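# Seat a round belt in both pulley grooves

## Task

Fit the round belt so that it sits in the groove of each of the two pulleys, running straight between them and not twisted into a crossed figure-eight.

## Robot and tools

Robot: two arms, left_arm (on the +y side) and right_arm (on the -y side), each with a parallel gripper. Calibrated bases in the scene frame: left_arm at (-0.021, +0.351, +0.010) m, right_arm at (+0.038, -0.312, +0.024) m, both nearly unrotated (yaw of a fraction of a degree). Arm names do not match image left and right.

Frames. Scene frame: origin at table height, halfway between the nominal bases, +x out over the table, +z up. Fixed cameras and the table use it. Everything about a hand (positions, quaternions, Hand target, velocities, wrist-camera poses) is in that arm's own base frame, and all offsets run along that arm's base axes. A gripper's fingers point along its +z and open and close along its y. end_effector_position is the spot between the finger pads, about 1 cm short of the tips. Reported poses can be off by a few centimetres, worse at long reach.

execute_actions(actions, cameras). actions is a list of actions; each action is a list of at most 15 rows, one per 1/30 s step; if fewer rows are given, the last one is held for the remaining steps. Each row is a single list of 14 numbers covering both arms, each in [-1, 1]: left dx, dy, dz, rx, ry, rz, opening, then the same seven for the right arm. The six pose numbers are an offset, not a pose: they are measured from that arm's Hand target as it was when the action began (every row counts from there, not from the row before), so sending the same offset again moves further. 1.0 equals 0.6 m for dx, dy, dz and 180 degrees for rx, ry, rz, which together form one rotation vector turning about the Hand target point. A translation longer than 1.0 gets shortened along its direction. Opening is absolute: +1 fully open (0.094 m), -1 closed. An arm you want to keep still gets six zeros plus its current opening; a 0 for opening is a real command. cameras lists camera names, ["all"], or []; an empty actions list returns all images and the full state.

move(target, speed, blend, opening_speed, grip_force, blocking, cameras). target is one 14-number row like above, or a list of up to 15 such rows; every row is an offset from the same starting Hand targets, not from the previous row. Each gripper travels in a straight line, all arms finishing together, within a 10 s cap. speed: m/s, 0.002 to 2.9, default 0.25 (turn rate up to twice that in rad/s), one value or one per target. blend: metres of corner rounding for lists, 0 means stop at each point. opening_speed: rate of change on the -1..+1 scale per second, at least 0.2; use it to close gently. grip_force: newtons per pad, 10 to 50, one number or one per arm; it persists, and low values close slowly. blocking=false returns after about 0.5 s while the move continues. Paths do not avoid obstacles or the other arm. The result adds a "move:" line giving the ending (done, off_target, moving, held, fault) and any limits (paced = pose clipped, held = steps withheld). done means within 10 mm and 2 degrees; it does not tell you about contact.

wait(seconds 0 to 10): run the scene holding commands. stop: brake a running move. zoom_image(camera, region [x0, y0, x1, y1] in pixels, at most 504 by 504): closer view of the newest image from cam_high, cam_low, cam_board, cam_idler, cam_left_wrist or cam_right_wrist (all 896x504). finished_scene(scene): the current scene number; ends the scene irreversibly, so call it only once the belt stays seated without the robot.

Results: per arm end_effector_position (m) and end_effector_quat_wxyz, Hand target (last commanded pose after clipping, the base for the next offsets), Tool commands, grip_measured (opening on the command scale, reads up to about 2.5 mm wide when empty and narrower than a squeezed part), grip_effort_nm (gripper motor effort, negative closing, not pad force), Joint positions (last value is opening in m), joint torques (include gravity, offset and noisy; entries 1 to 3 wrap at ±28 N m), joint velocities (may say within noise), motor temperatures. Joint ranges (rad): waist -2.618 to 3.054, shoulder 0.000 to 3.142, elbow 0.000 to 3.142 (straight at 2.901), wrist pitch -1.571 to 1.571, wrist yaw -1.571 to 1.571, wrist roll -2.094 to 2.094.

Behaviour. Orientation commands are clipped to 40 degrees from the measured one per step. Grippers often stop short or droop and tilt from friction and weight; check after each move and send the remaining distance or rotation. Tiny moves may not happen or may go sideways. Blocked arms keep pushing until commanded back. Keep paths away from an arm's own base, which can flip its shoulder. The scene keeps running while you think.

Avoid: any contact or squeeze between the two arms or grippers (can fail the scene), fast impacts with fixed or heavy objects, dropping or releasing parts in motion, letting anything leave the table, straining a wrist camera cable, and holding loads or stretched poses long: motors at 75 °C give MOTOR HOT, at 90 °C the arm folds and idles, at 100 °C it collapses. Any arm stop costs. Move smoothly and with moderate speed near contact.

Each tool is called after "Request:" by a JSON object that holds its "name" and its "arguments".

## Session

Request:
{"name": "execute_actions", "arguments": {"actions": []}}

Scene clock: 0.00 s.
left_arm: end_effector_position=(+0.4111, +0.0236, +0.0670) grip_measured=+1.000 grip_effort_nm=n/a end_effector_quat_wxyz=(+0.556, -0.044, +0.823, +0.108) | right_arm: end_effector_position=(+0.4131, -0.0182, +0.0609) grip_measured=+1.000 grip_effort_nm=n/a end_effector_quat_wxyz=(+0.556, +0.060, +0.818, -0.133)
Joint positions: left_arm=[-0.062 1.715 0.434 0.898 -0.286 0.024 0.094] | right_arm=[0.121 1.774 0.448 0.941 0.401 -0.006 0.094]
Joint velocities: within noise
Joint torques (N m): no reading
Motor temperatures (°C): left_arm=[27 27 27 31 25 26 27] | right_arm=[26 31 28 29 24 27 26]
Heat: left arm: 31 °C; right arm: 31 °C.
Hand target: left_arm +0.4157, +0.0234, +0.0780; +0.570, -0.047, +0.813, +0.106 | right_arm +0.4149, -0.0180, +0.0644; +0.560, +0.061, +0.816, -0.132
Tool commands: left_gripper/opening=+1.0 right_gripper/opening=+1.0

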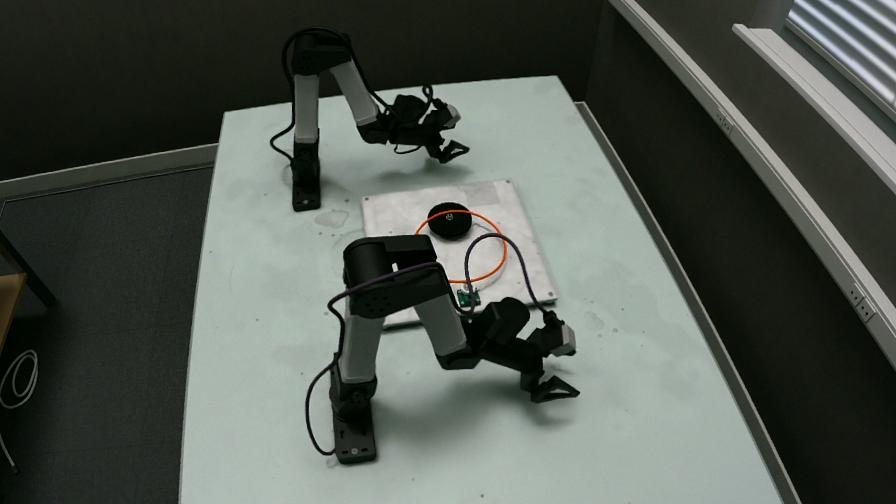

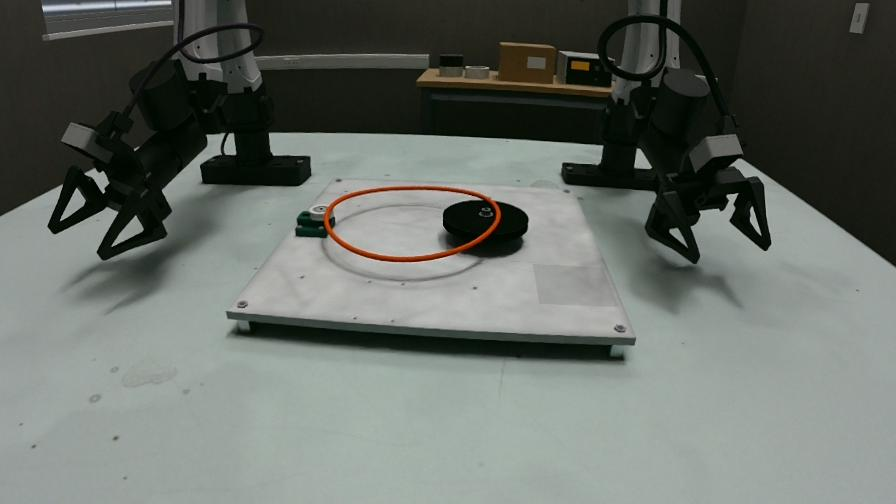

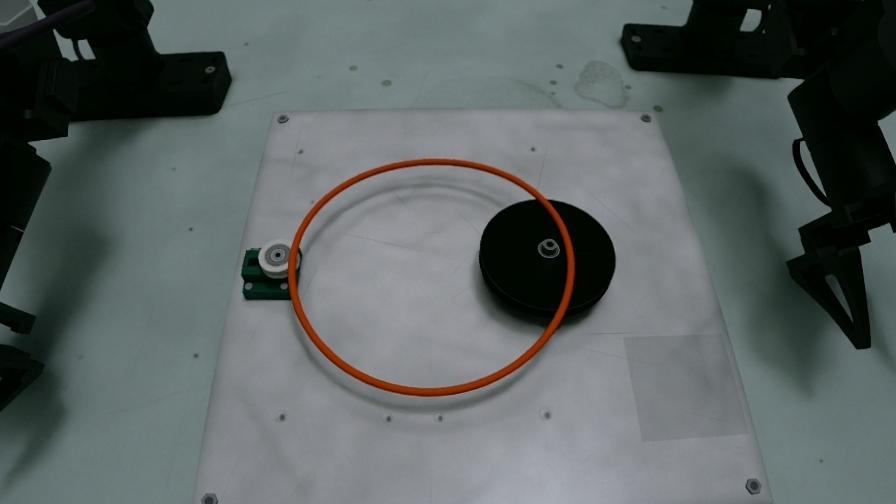

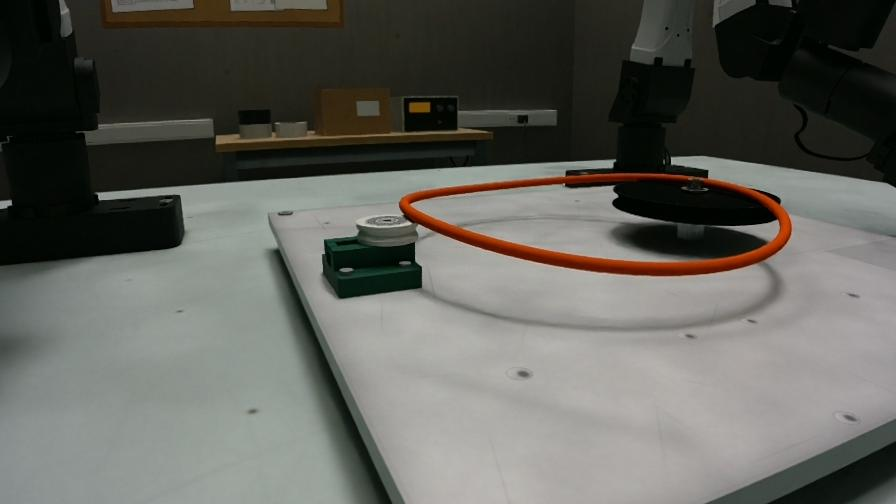

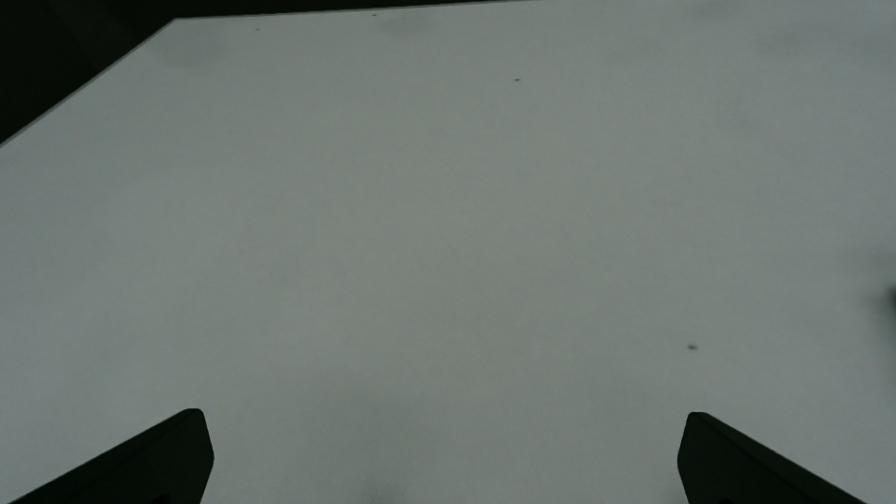

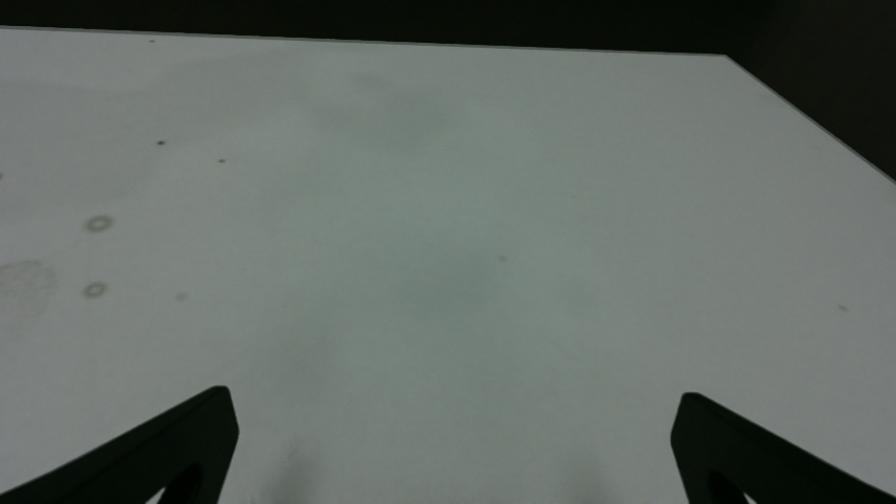

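Request:
{"name": "move", "arguments": {"target": [[0,0,0.15,-0.033,0.15,-0.02,0,0,0,0.15,0.04,0.15,0.025,0],[-0.118,-0.471,0.16,-0.066,0.304,-0.040,-0.3,-0.231,0.374,0.16,0.081,0.297,0.051,-0.3]], "blend": 0.03, "cameras": ["all"]}}

Scene clock: 12.00 s.
left_arm: end_effector_position=(+0.3407, -0.2552, +0.1675) grip_measured=-0.298 grip_effort_nm=-0.10 end_effector_quat_wxyz=(+0.126, +0.009, +0.992, +0.011) | right_arm: end_effector_position=(+0.2748, +0.2018, +0.1569) grip_measured=-0.298 grip_effort_nm=-0.07 end_effector_quat_wxyz=(+0.135, -0.004, +0.991, -0.008)
Joint positions: left_arm=[-0.717 2.022 2.012 -1.381 -0.181 -0.682 0.033] | right_arm=[0.73 1.65 1.492 -1.219 0.19 0.703 0.033]
Joint torques (N m): left_arm=[0.49 -8.35 9.02 0.54 0.04 -0.07] | right_arm=[-0.18 -5.19 8.55 0.57 0.06 0.18]
Heat: left arm: 34 °C; right arm: 32 °C.
Hand target: left_arm +0.3449, -0.2593, +0.1740; +0.131, +0.000, +0.991, +0.000 | right_arm +0.2763, +0.2064, +0.1604; +0.131, +0.000, +0.991, -0.001
Off the commanded pose: left_arm 0.009 m, 2 deg | right_arm 0.006 m, 1 deg.
move: done
camera_calibration:
cam_left_wrist: T_world_to_cam=[[-0.0153122, -0.9995, -0.0276647, -0.246426], [-0.986143, 0.010525, 0.165565, 0.351898], [-0.165191, 0.0298165, -0.985811, 0.315405], [0, 0, 0, 1]] pos_world=[0.395351, -0.259411, 0.24585]
cam_right_wrist: T_world_to_cam=[[0.00670568, -0.999765, 0.0206126, 0.198668], [-0.986865, -0.00328912, 0.161515, 0.285283], [-0.161409, -0.0214249, -0.986655, 0.294436], [0, 0, 0, 1]] pos_world=[0.327728, 0.205868, 0.240334]

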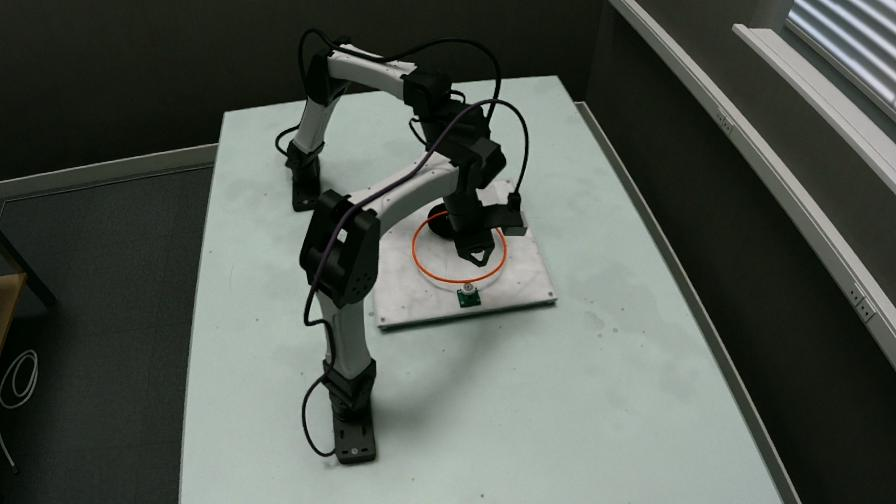

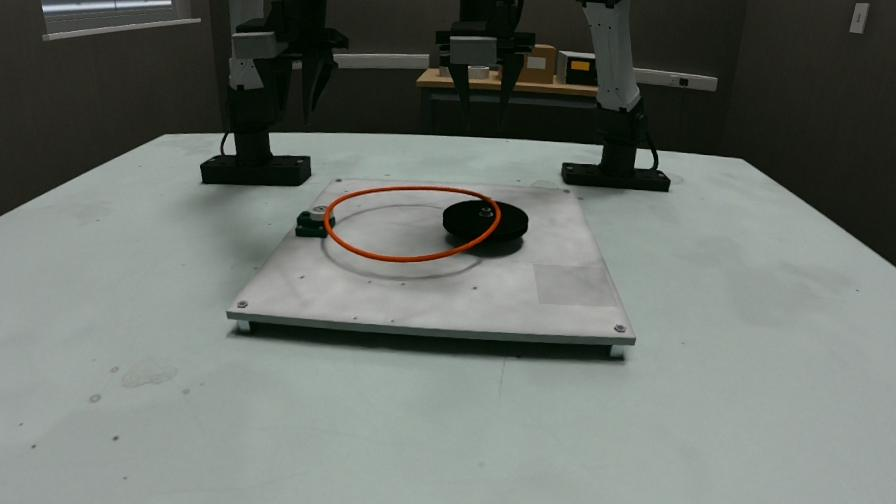

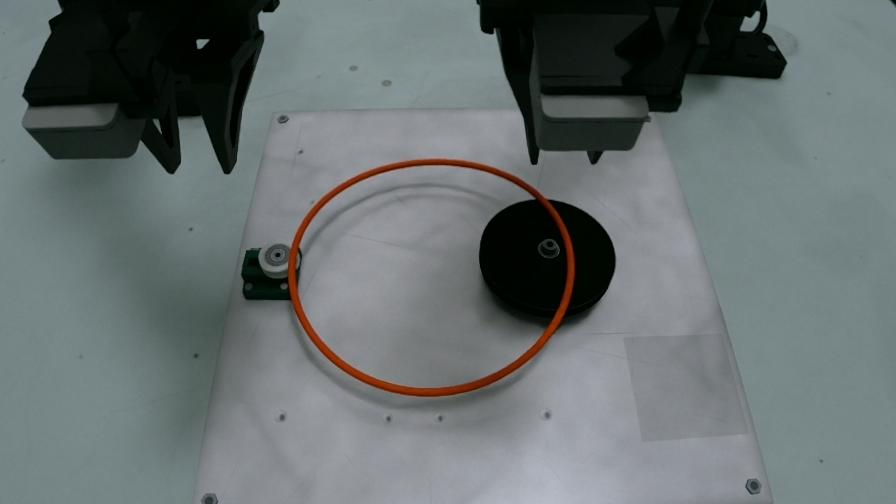

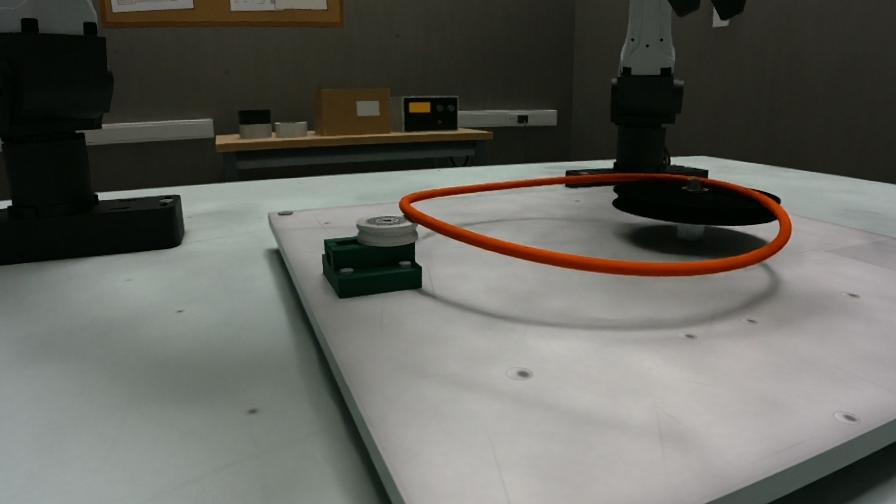

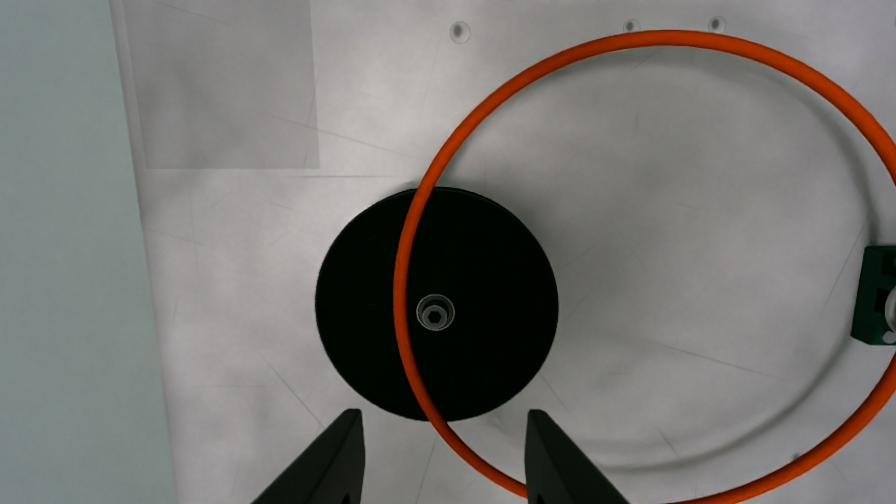

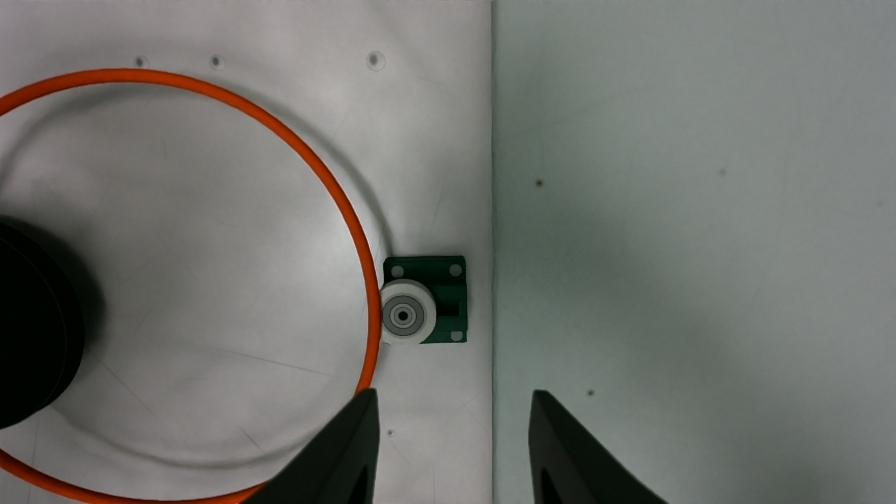

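Request:
{"name": "move", "arguments": {"target": [0.040,0.034,-0.110,0,0,0,-0.47,0.042,0.060,-0.1,0,0,0,-0.47], "cameras": ["cam_left_wrist","cam_right_wrist","cam_idler","cam_board"]}}

Scene clock: 17.30 s.
left_arm: end_effector_position=(+0.3682, -0.2371, +0.1096) grip_measured=-0.468 grip_effort_nm=-0.10 end_effector_quat_wxyz=(+0.130, -0.005, +0.991, +0.006) | right_arm: end_effector_position=(+0.3031, +0.2392, +0.1053) grip_measured=-0.468 grip_effort_nm=-0.07 end_effector_quat_wxyz=(+0.135, -0.002, +0.991, -0.004)
Joint positions: left_arm=[-0.637 2.022 1.778 -1.123 -0.165 -0.63 0.025] | right_arm=[0.753 1.825 1.492 -1.044 0.19 0.731 0.025]
Joint torques (N m): left_arm=[0.31 -9.51 5.18 0.81 0.05 0.21] | right_arm=[0.13 -7.21 5.64 0.78 0.11 0.21]
Heat: left arm: 34 °C; right arm: 33 °C.
Hand target: left_arm +0.3689, -0.2389, +0.1080; +0.131, +0.000, +0.991, +0.000 | right_arm +0.3015, +0.2424, +0.1004; +0.131, +0.000, +0.991, -0.001
Off the commanded pose: left_arm 0.003 m, 1 deg | right_arm 0.006 m, 1 deg.
move: done
camera_calibration:
cam_left_wrist: T_world_to_cam=[[0.0105815, -0.999854, -0.0133935, -0.240638], [-0.987387, -0.0125637, 0.157828, 0.384299], [-0.157973, 0.0115545, -0.987376, 0.255557], [0, 0, 0, 1]] pos_world=[0.422369, -0.238728, 0.188455]
cam_right_wrist: T_world_to_cam=[[0.00239785, -0.999921, 0.0123343, 0.239051], [-0.986977, -0.000382553, 0.160861, 0.321126], [-0.160843, -0.0125594, -0.9869, 0.246578], [0, 0, 0, 1]] pos_world=[0.356031, 0.242251, 0.188743]
Images, in order (width x height): cam_board 896x504, cam_idler 896x504, cam_left_wrist 896x504, cam_right_wrist 896x504.

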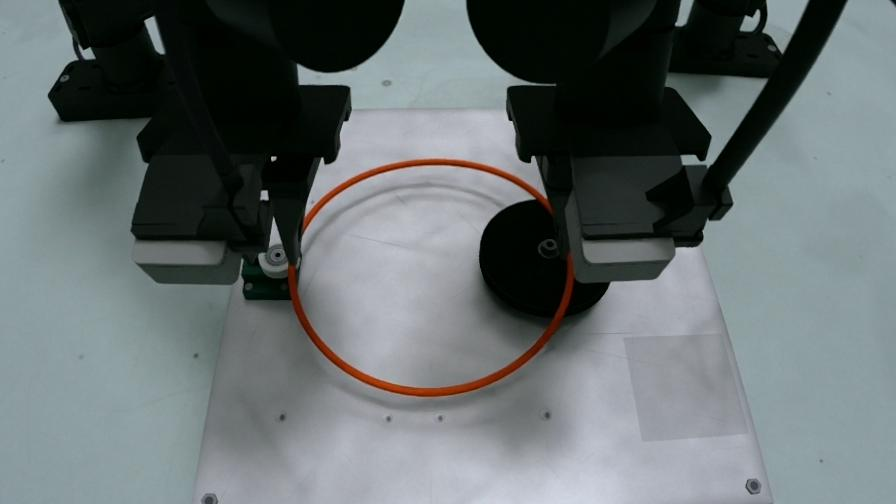

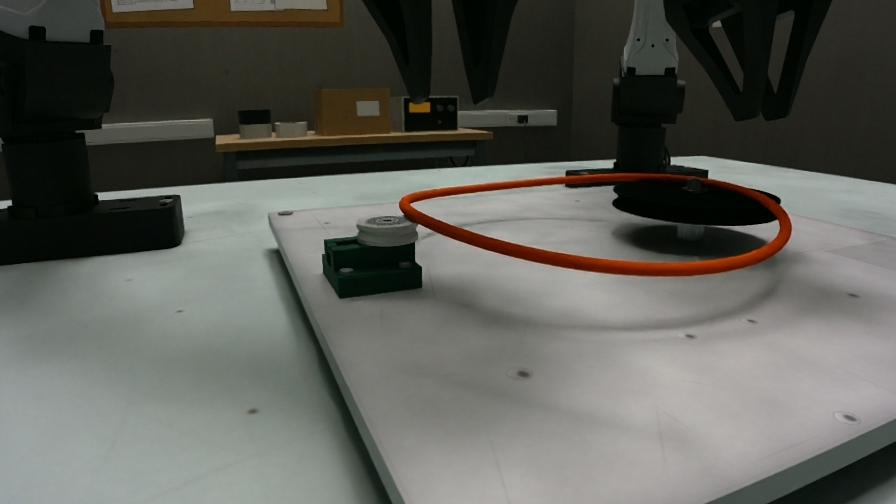

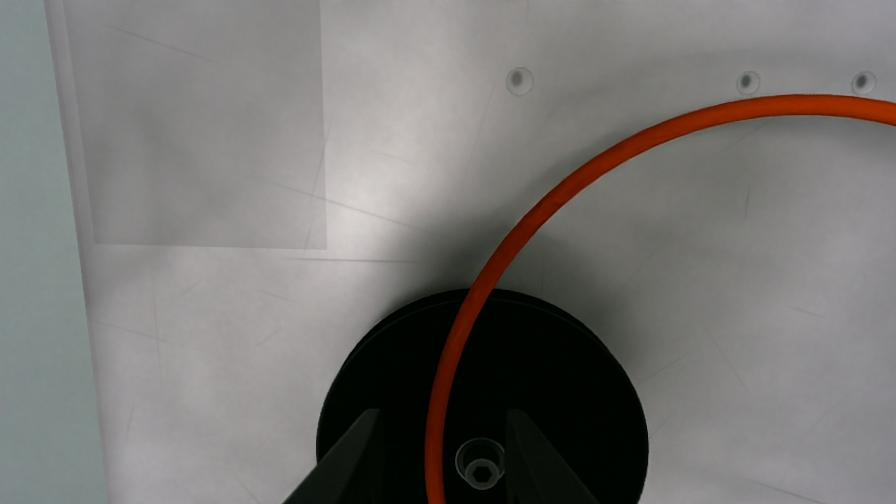

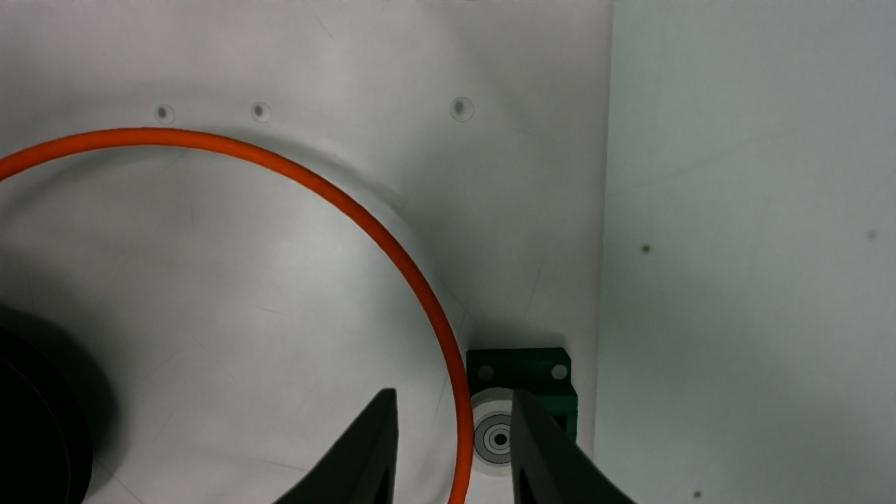

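Request:
{"name": "move", "arguments": {"target": [-0.003,0.006,-0.057,0,0,0,-0.47,-0.003,0.000,-0.085,0,0,0,-0.47], "speed": 0.08, "cameras": ["cam_left_wrist","cam_right_wrist","cam_idler","cam_board"]}}

Request:
{"name": "zoom_image", "arguments": {"camera": "cam_idler", "region": [300, 60, 804, 320]}}

Scene clock: 37.13 s.
left_arm: end_effector_position=(+0.3650, -0.2351, +0.0736) grip_measured=-0.468 grip_effort_nm=-0.10 end_effector_quat_wxyz=(+0.128, -0.002, +0.992, +0.007) | right_arm: end_effector_position=(+0.3029, +0.2389, +0.0562) grip_measured=-0.468 grip_effort_nm=-0.07 end_effector_quat_wxyz=(+0.136, +0.000, +0.991, -0.003)
Joint positions: left_arm=[-0.637 2.022 1.635 -0.985 -0.163 -0.625 0.025] | right_arm=[0.753 1.855 1.332 -0.849 0.19 0.734 0.025]
Joint velocities: left_arm=[within noise] | right_arm=[0.007 -0.017 0.012 -0.022 -0.007 0.168 0]
Joint torques (N m): left_arm=[0.76 -9.74 5.23 0.84 0.04 0.21] | right_arm=[0.65 -6.86 5.35 0.85 0.13 0.19]
Motor temperatures (°C): left_arm=[27 35 30 33 25 25 27] | right_arm=[26 35 30 30 24 27 26]
Heat: left arm: 35 °C; right arm: 35 °C.
Hand target: left_arm +0.3671, -0.2352, +0.0737; +0.131, +0.000, +0.991, +0.000 | right_arm +0.2997, +0.2424, +0.0494; +0.131, +0.000, +0.991, -0.001
Off the commanded pose: left_arm 0.002 m, 1 deg | right_arm 0.008 m, 1 deg.
move: done
camera_calibration:
cam_left_wrist: T_world_to_cam=[[0.0054067, -0.999849, -0.0165076, -0.236944], [-0.986644, -0.00802138, 0.162694, 0.3872], [-0.162802, 0.0154075, -0.986538, 0.222049], [0, 0, 0, 1]] pos_world=[0.41946, -0.237224, 0.152153]
cam_right_wrist: T_world_to_cam=[[-0.000894316, -0.999961, 0.00874203, 0.24073], [-0.987412, 0.0022657, 0.15815, 0.328406], [-0.158164, -0.00849055, -0.987376, 0.196268], [0, 0, 0, 1]] pos_world=[0.35553, 0.241643, 0.139749]
Images, in order (width x height): cam_board 896x504, cam_idler 896x504, cam_left_wrist 896x504, cam_right_wrist 896x504.

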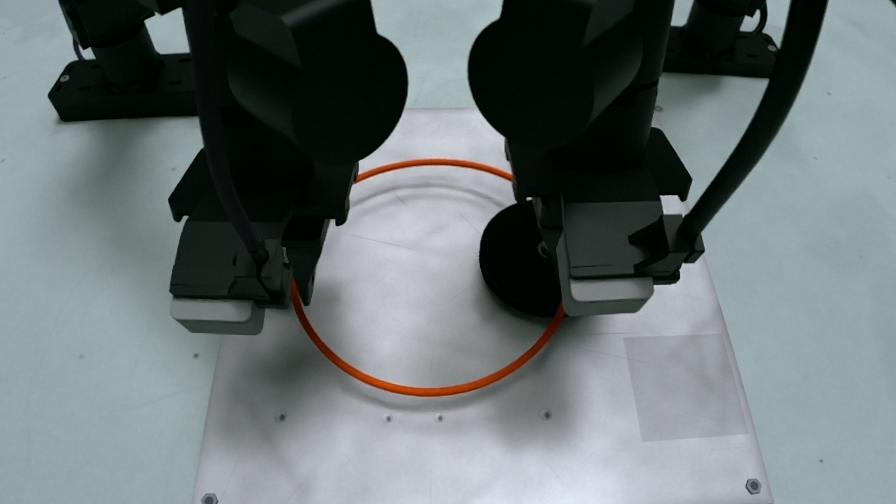

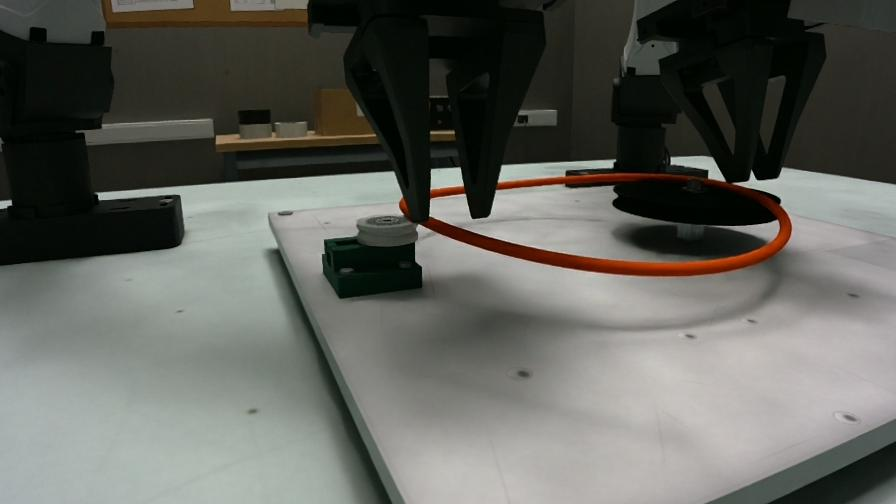

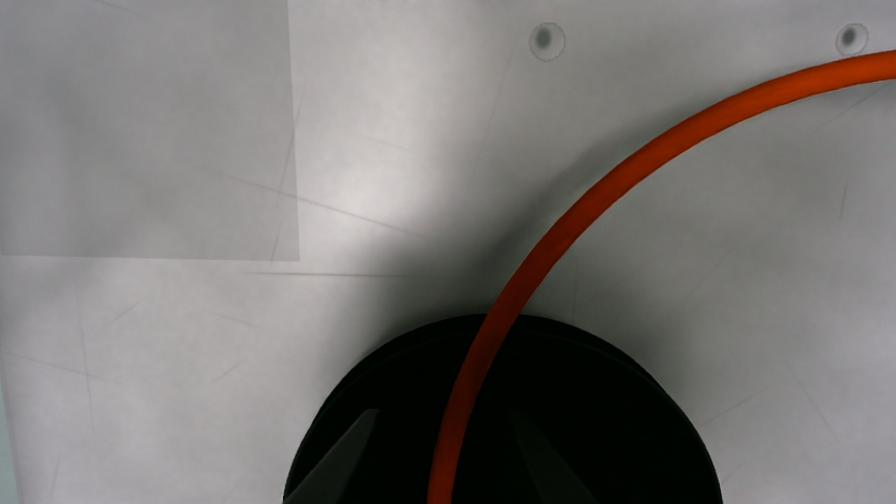

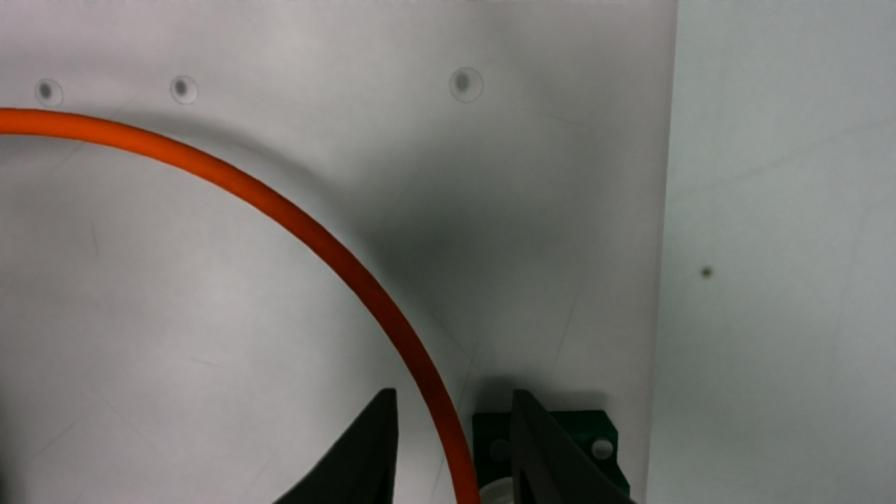

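Scaled by 1.000.

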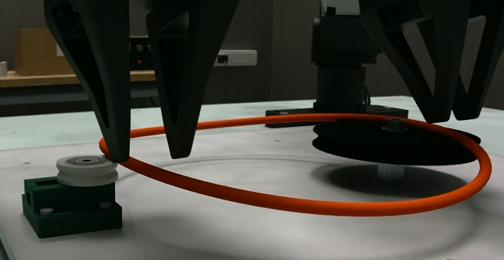

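Request:
{"name": "move", "arguments": {"target": [0,0,-0.013,0,0,0,-0.47,0.0,-0.002,-0.008,0,0,0,-0.47], "speed": 0.05, "cameras": ["cam_left_wrist","cam_right_wrist","cam_idler","cam_low"]}}

Request:
{"name": "zoom_image", "arguments": {"camera": "cam_idler", "region": [600, 100, 850, 260]}}

Request:
{"name": "zoom_image", "arguments": {"camera": "cam_low", "region": [290, 100, 550, 270]}}

Scene clock: 43.07 s.
left_arm: end_effector_position=(+0.3652, -0.2352, +0.0679) grip_measured=-0.468 grip_effort_nm=-0.10 end_effector_quat_wxyz=(+0.130, -0.002, +0.992, +0.005) | right_arm: end_effector_position=(+0.3031, +0.2391, +0.0529) grip_measured=-0.468 grip_effort_nm=-0.07 end_effector_quat_wxyz=(+0.138, +0.000, +0.990, -0.001)
Joint positions: left_arm=[-0.637 2.022 1.612 -0.957 -0.163 -0.625 0.025] | right_arm=[0.753 1.855 1.317 -0.829 0.19 0.734 0.025]
Joint torques (N m): left_arm=[0.75 -9.33 5.2 0.81 0.04 0.22] | right_arm=[0.44 -6.67 5.2 0.9 0.14 0.17]
Heat: left arm: 36 °C; right arm: 35 °C.
Hand target: left_arm +0.3671, -0.2352, +0.0660; +0.131, +0.000, +0.991, +0.000 | right_arm +0.2997, +0.2412, +0.0446; +0.131, +0.000, +0.991, -0.001
Off the commanded pose: left_arm 0.003 m, 1 deg | right_arm 0.009 m, 1 deg.
move: done
camera_calibration:
cam_left_wrist: T_world_to_cam=[[0.00547087, -0.999893, -0.0135438, -0.23741], [-0.98728, -0.00755303, 0.158814, 0.388934], [-0.1589, 0.0125027, -0.987216, 0.214481], [0, 0, 0, 1]] pos_world=[0.419366, -0.237129, 0.146755]
cam_right_wrist: T_world_to_cam=[[-0.000935228, -0.999987, 0.00508884, 0.241071], [-0.988029, 0.00170905, 0.154259, 0.329661], [-0.154266, -0.00488365, -0.988017, 0.191125], [0, 0, 0, 1]] pos_world=[0.355424, 0.241437, 0.136755]
Images, in order (width x height): cam_low 896x504, cam_idler 896x504, cam_left_wrist 896x504, cam_right_wrist 896x504.

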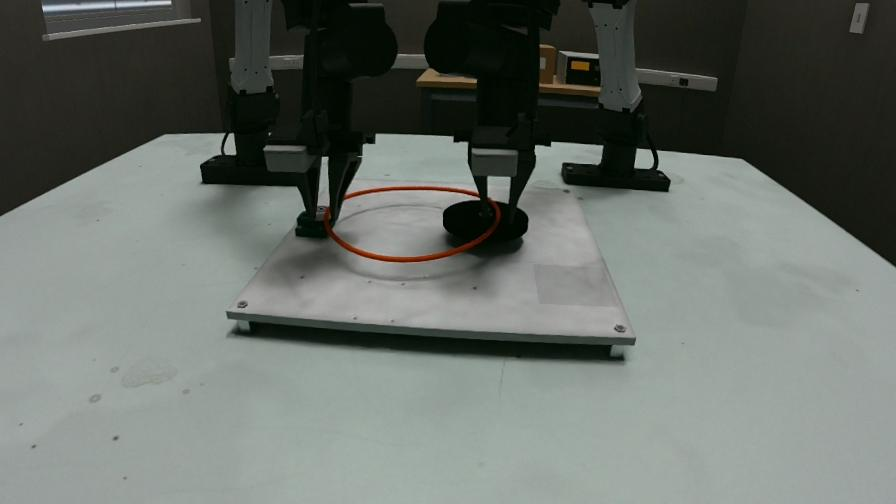

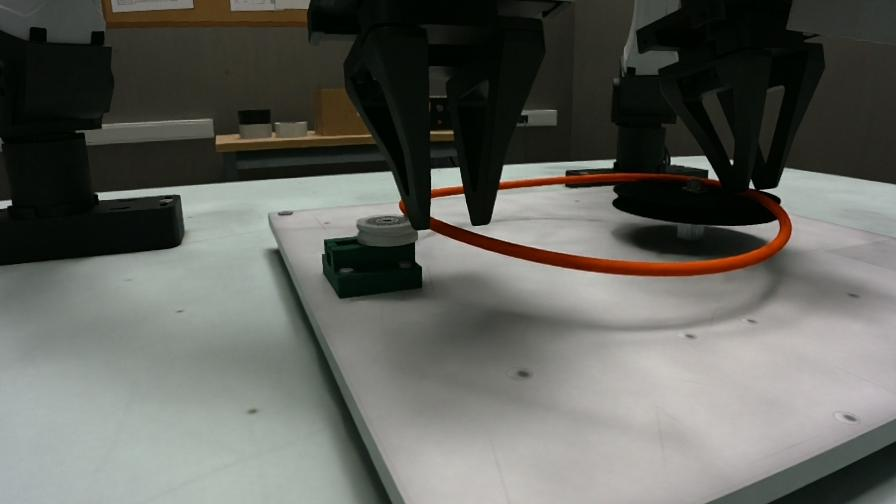

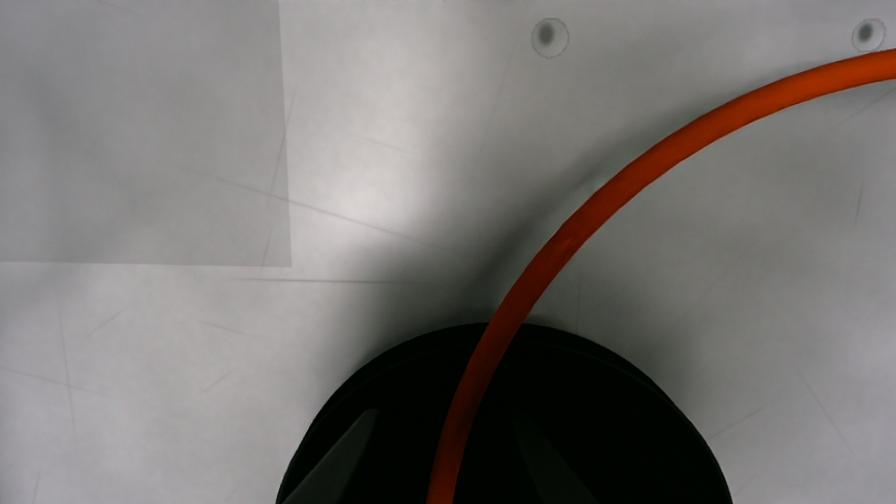

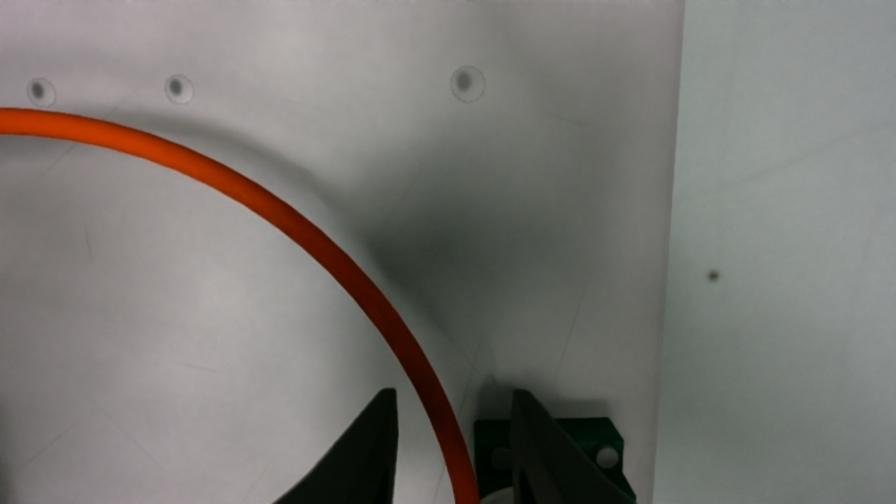

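Scaled by 2.016 from the camera's 896x504 image, which has a finer 1280x720 frame.

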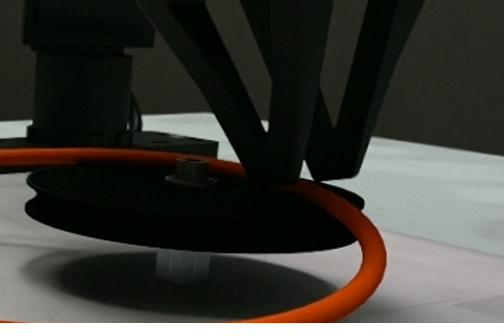

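Scaled by 1.938 from the camera's 896x504 image, which has a finer 1280x720 frame.

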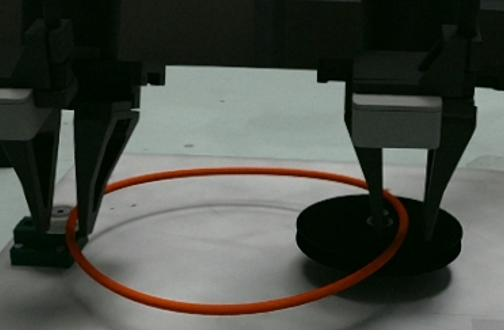

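Request:
{"name": "move", "arguments": {"target": [0,0,-0.003,0,0,0,-0.96,0,0,-0.002,0,0,0,-0.96], "opening_speed": 0.3, "grip_force": 25, "cameras": ["cam_left_wrist","cam_right_wrist","cam_idler"]}}

Scene clock: 45.37 s.
left_arm: end_effector_position=(+0.3668, -0.2365, +0.0684) grip_measured=-0.957 grip_effort_nm=-0.12 end_effector_quat_wxyz=(+0.133, -0.002, +0.991, +0.003) | right_arm: end_effector_position=(+0.3040, +0.2400, +0.0532) grip_measured=-0.958 grip_effort_nm=-0.07 end_effector_quat_wxyz=(+0.140, +0.001, +0.990, +0.001)
Joint positions: left_arm=[-0.637 2.022 1.612 -0.948 -0.163 -0.625 0.002] | right_arm=[0.753 1.855 1.317 -0.824 0.19 0.734 0.002]
Joint torques (N m): left_arm=[0.75 -9.24 4.75 0.83 0.04 0.21] | right_arm=[0.44 -6.72 4.89 0.92 0.14 0.16]
Heat: left arm: 36 °C; right arm: 35 °C.
Hand target: left_arm +0.3671, -0.2352, +0.0642; +0.131, +0.000, +0.991, +0.000 | right_arm +0.2997, +0.2412, +0.0434; +0.131, +0.000, +0.991, -0.001
Off the commanded pose: left_arm 0.004 m, 1 deg | right_arm 0.011 m, 1 deg.
grip_force (N): 25, 25
move: off_target (right_arm)
camera_calibration:
cam_left_wrist: T_world_to_cam=[[0.00546899, -0.999954, -0.00791477, -0.239059], [-0.988354, -0.00660888, 0.15203, 0.391575], [-0.152075, 0.00699114, -0.988344, 0.211446], [0, 0, 0, 1]] pos_world=[0.420478, -0.237938, 0.147558]
cam_right_wrist: T_world_to_cam=[[-0.000945386, -0.999999, 0.00143515, 0.242171], [-0.988616, 0.00115056, 0.150458, 0.331034], [-0.15046, -0.00127657, -0.988615, 0.189574], [0, 0, 0, 1]] pos_world=[0.356017, 0.242031, 0.137261]
Images, in order (width x height): cam_idler 896x504, cam_left_wrist 896x504, cam_right_wrist 896x504.

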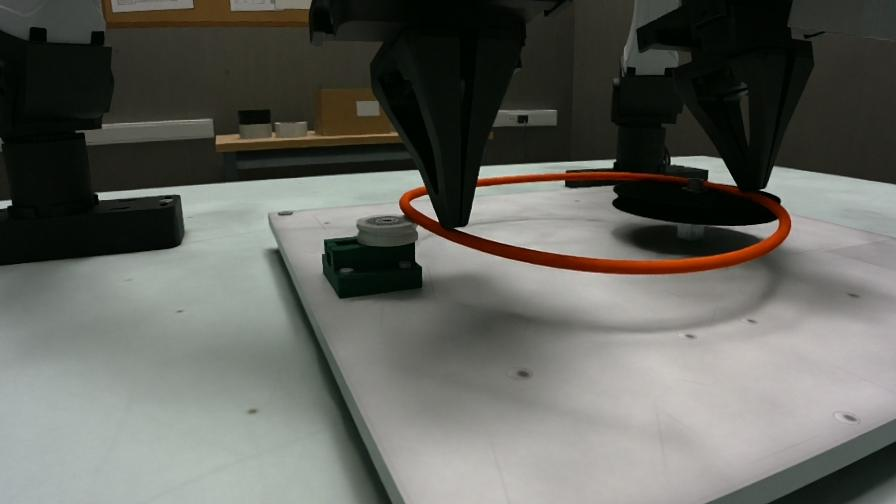

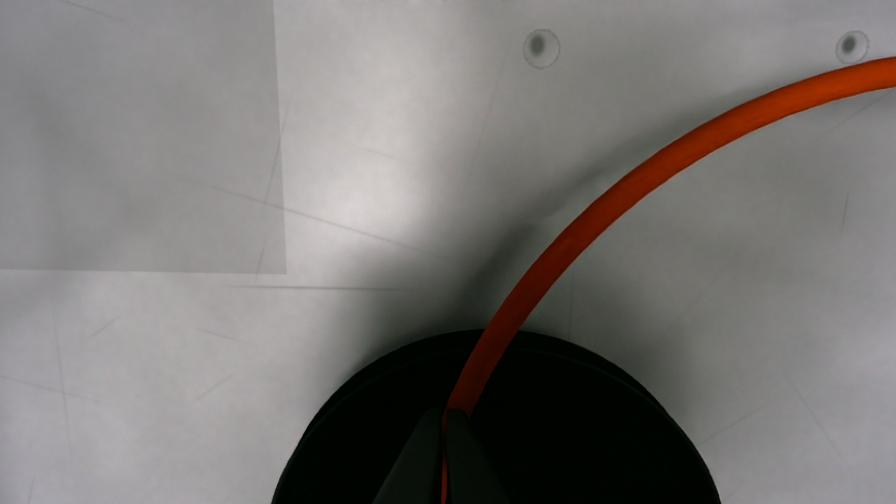

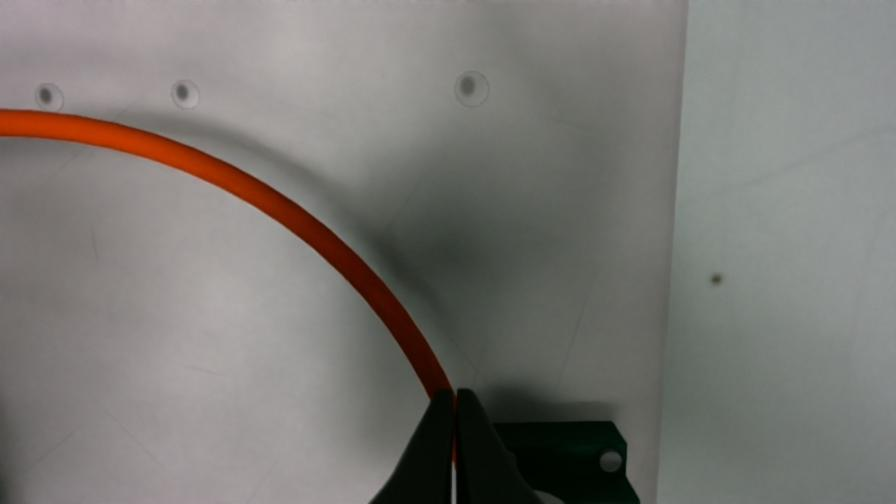

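Request:
{"name": "move", "arguments": {"target": [[0,0,0.012,0,0,0,-0.55,0,0,0.012,0,0,0,-0.55],[0,0,-0.009,0,0,0,-0.55,0.003,0,-0.014,0,0,0,-0.55]], "speed": 0.05, "grip_force": 50, "cameras": ["cam_left_wrist","cam_right_wrist","cam_idler"]}}

Request:
{"name": "zoom_image", "arguments": {"camera": "cam_idler", "region": [600, 100, 850, 260]}}

Request:
{"name": "zoom_image", "arguments": {"camera": "cam_idler", "region": [320, 140, 570, 300]}}

Scene clock: 48.30 s.
left_arm: end_effector_position=(+0.3662, -0.2361, +0.0639) grip_measured=-0.552 grip_effort_nm=0.14 end_effector_quat_wxyz=(+0.133, -0.002, +0.991, +0.003) | right_arm: end_effector_position=(+0.3038, +0.2398, +0.0425) grip_measured=-0.552 grip_effort_nm=0.11 end_effector_quat_wxyz=(+0.137, +0.000, +0.991, -0.002)
Joint positions: left_arm=[-0.637 2.022 1.594 -0.93 -0.162 -0.624 0.021] | right_arm=[0.753 1.873 1.298 -0.794 0.19 0.734 0.021]
Joint torques (N m): left_arm=[0.76 -8.9 4.89 0.85 0.03 0.21] | right_arm=[-0.16 -6.98 5.18 0.89 0.11 0.14]
Heat: left arm: 37 °C; right arm: 35 °C.
Hand target: left_arm +0.3671, -0.2352, +0.0587; +0.131, +0.000, +0.991, +0.000 | right_arm +0.3015, +0.2412, +0.0350; +0.131, +0.000, +0.991, -0.001
Off the commanded pose: left_arm 0.005 m, 0 deg | right_arm 0.008 m, 1 deg.
move: done
camera_calibration:
cam_left_wrist: T_world_to_cam=[[0.00456412, -0.999959, -0.00786962, -0.238419], [-0.98831, -0.00570992, 0.152349, 0.391718], [-0.152387, 0.00708229, -0.988295, 0.207035], [0, 0, 0, 1]] pos_world=[0.419777, -0.237638, 0.143058]
cam_right_wrist: T_world_to_cam=[[-0.000953431, -0.999977, 0.00671821, 0.241826], [-0.987764, 0.00198949, 0.155946, 0.331796], [-0.155956, -0.00648732, -0.987743, 0.181848], [0, 0, 0, 1]] pos_world=[0.356327, 0.24234, 0.126252]
Images, in order (width x height): cam_idler 896x504, cam_left_wrist 896x504, cam_right_wrist 896x504.

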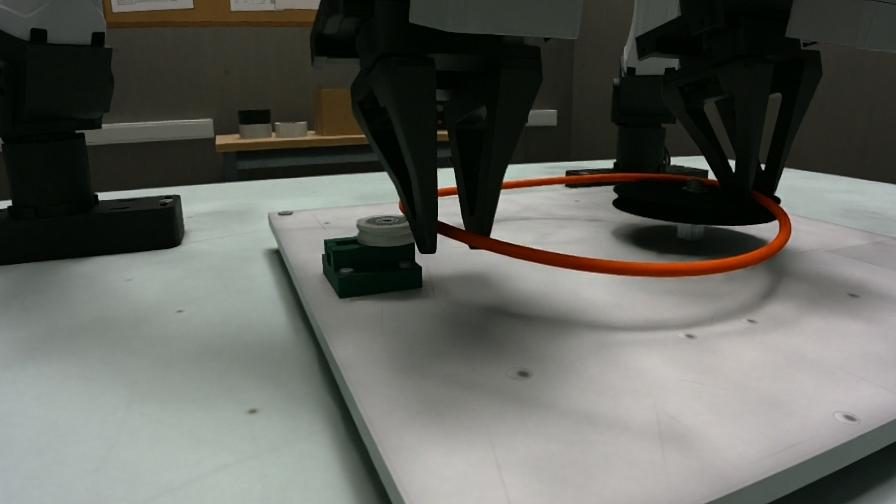

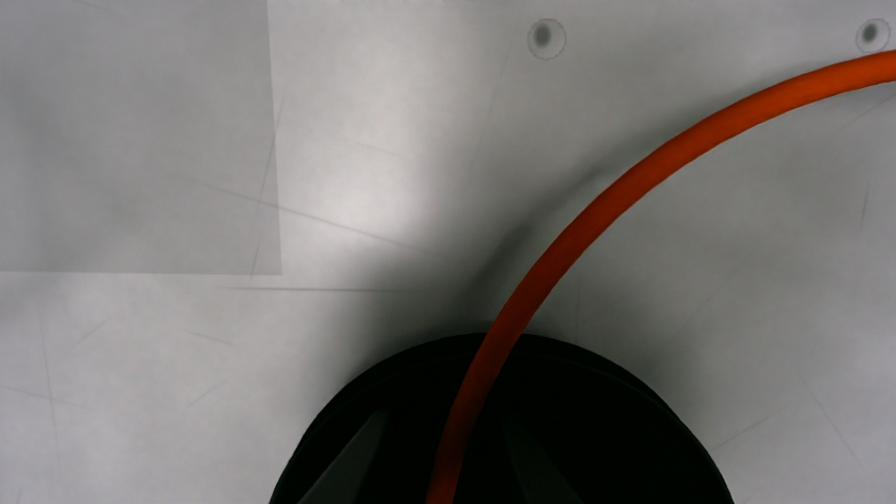

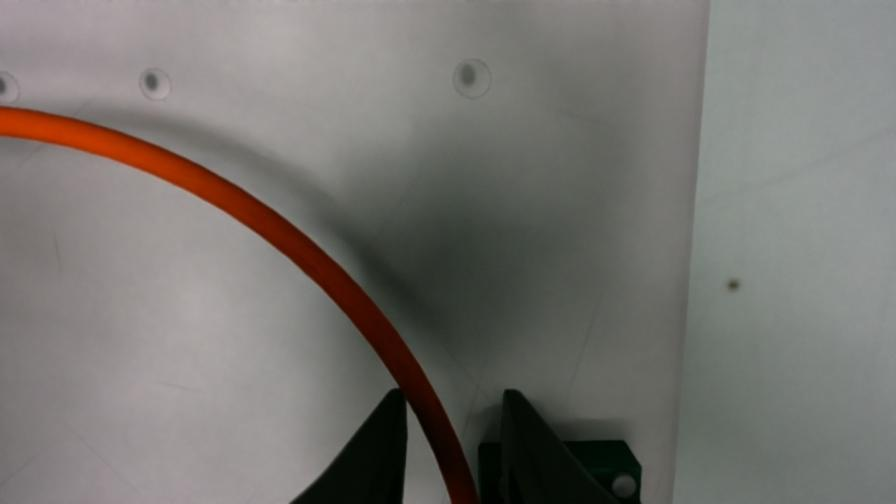

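Scaled by 2.016 from the camera's 896x504 image, which has a finer 1280x720 frame.

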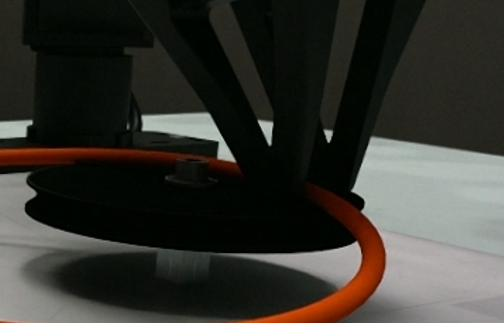

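Scaled by 2.016 from the camera's 896x504 image, which has a finer 1280x720 frame.

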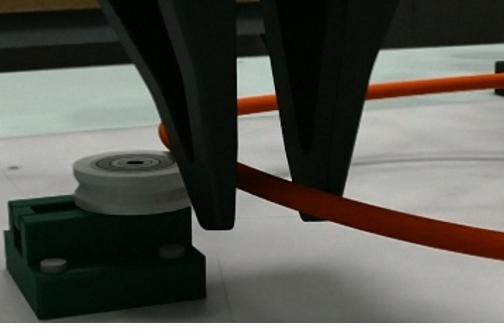

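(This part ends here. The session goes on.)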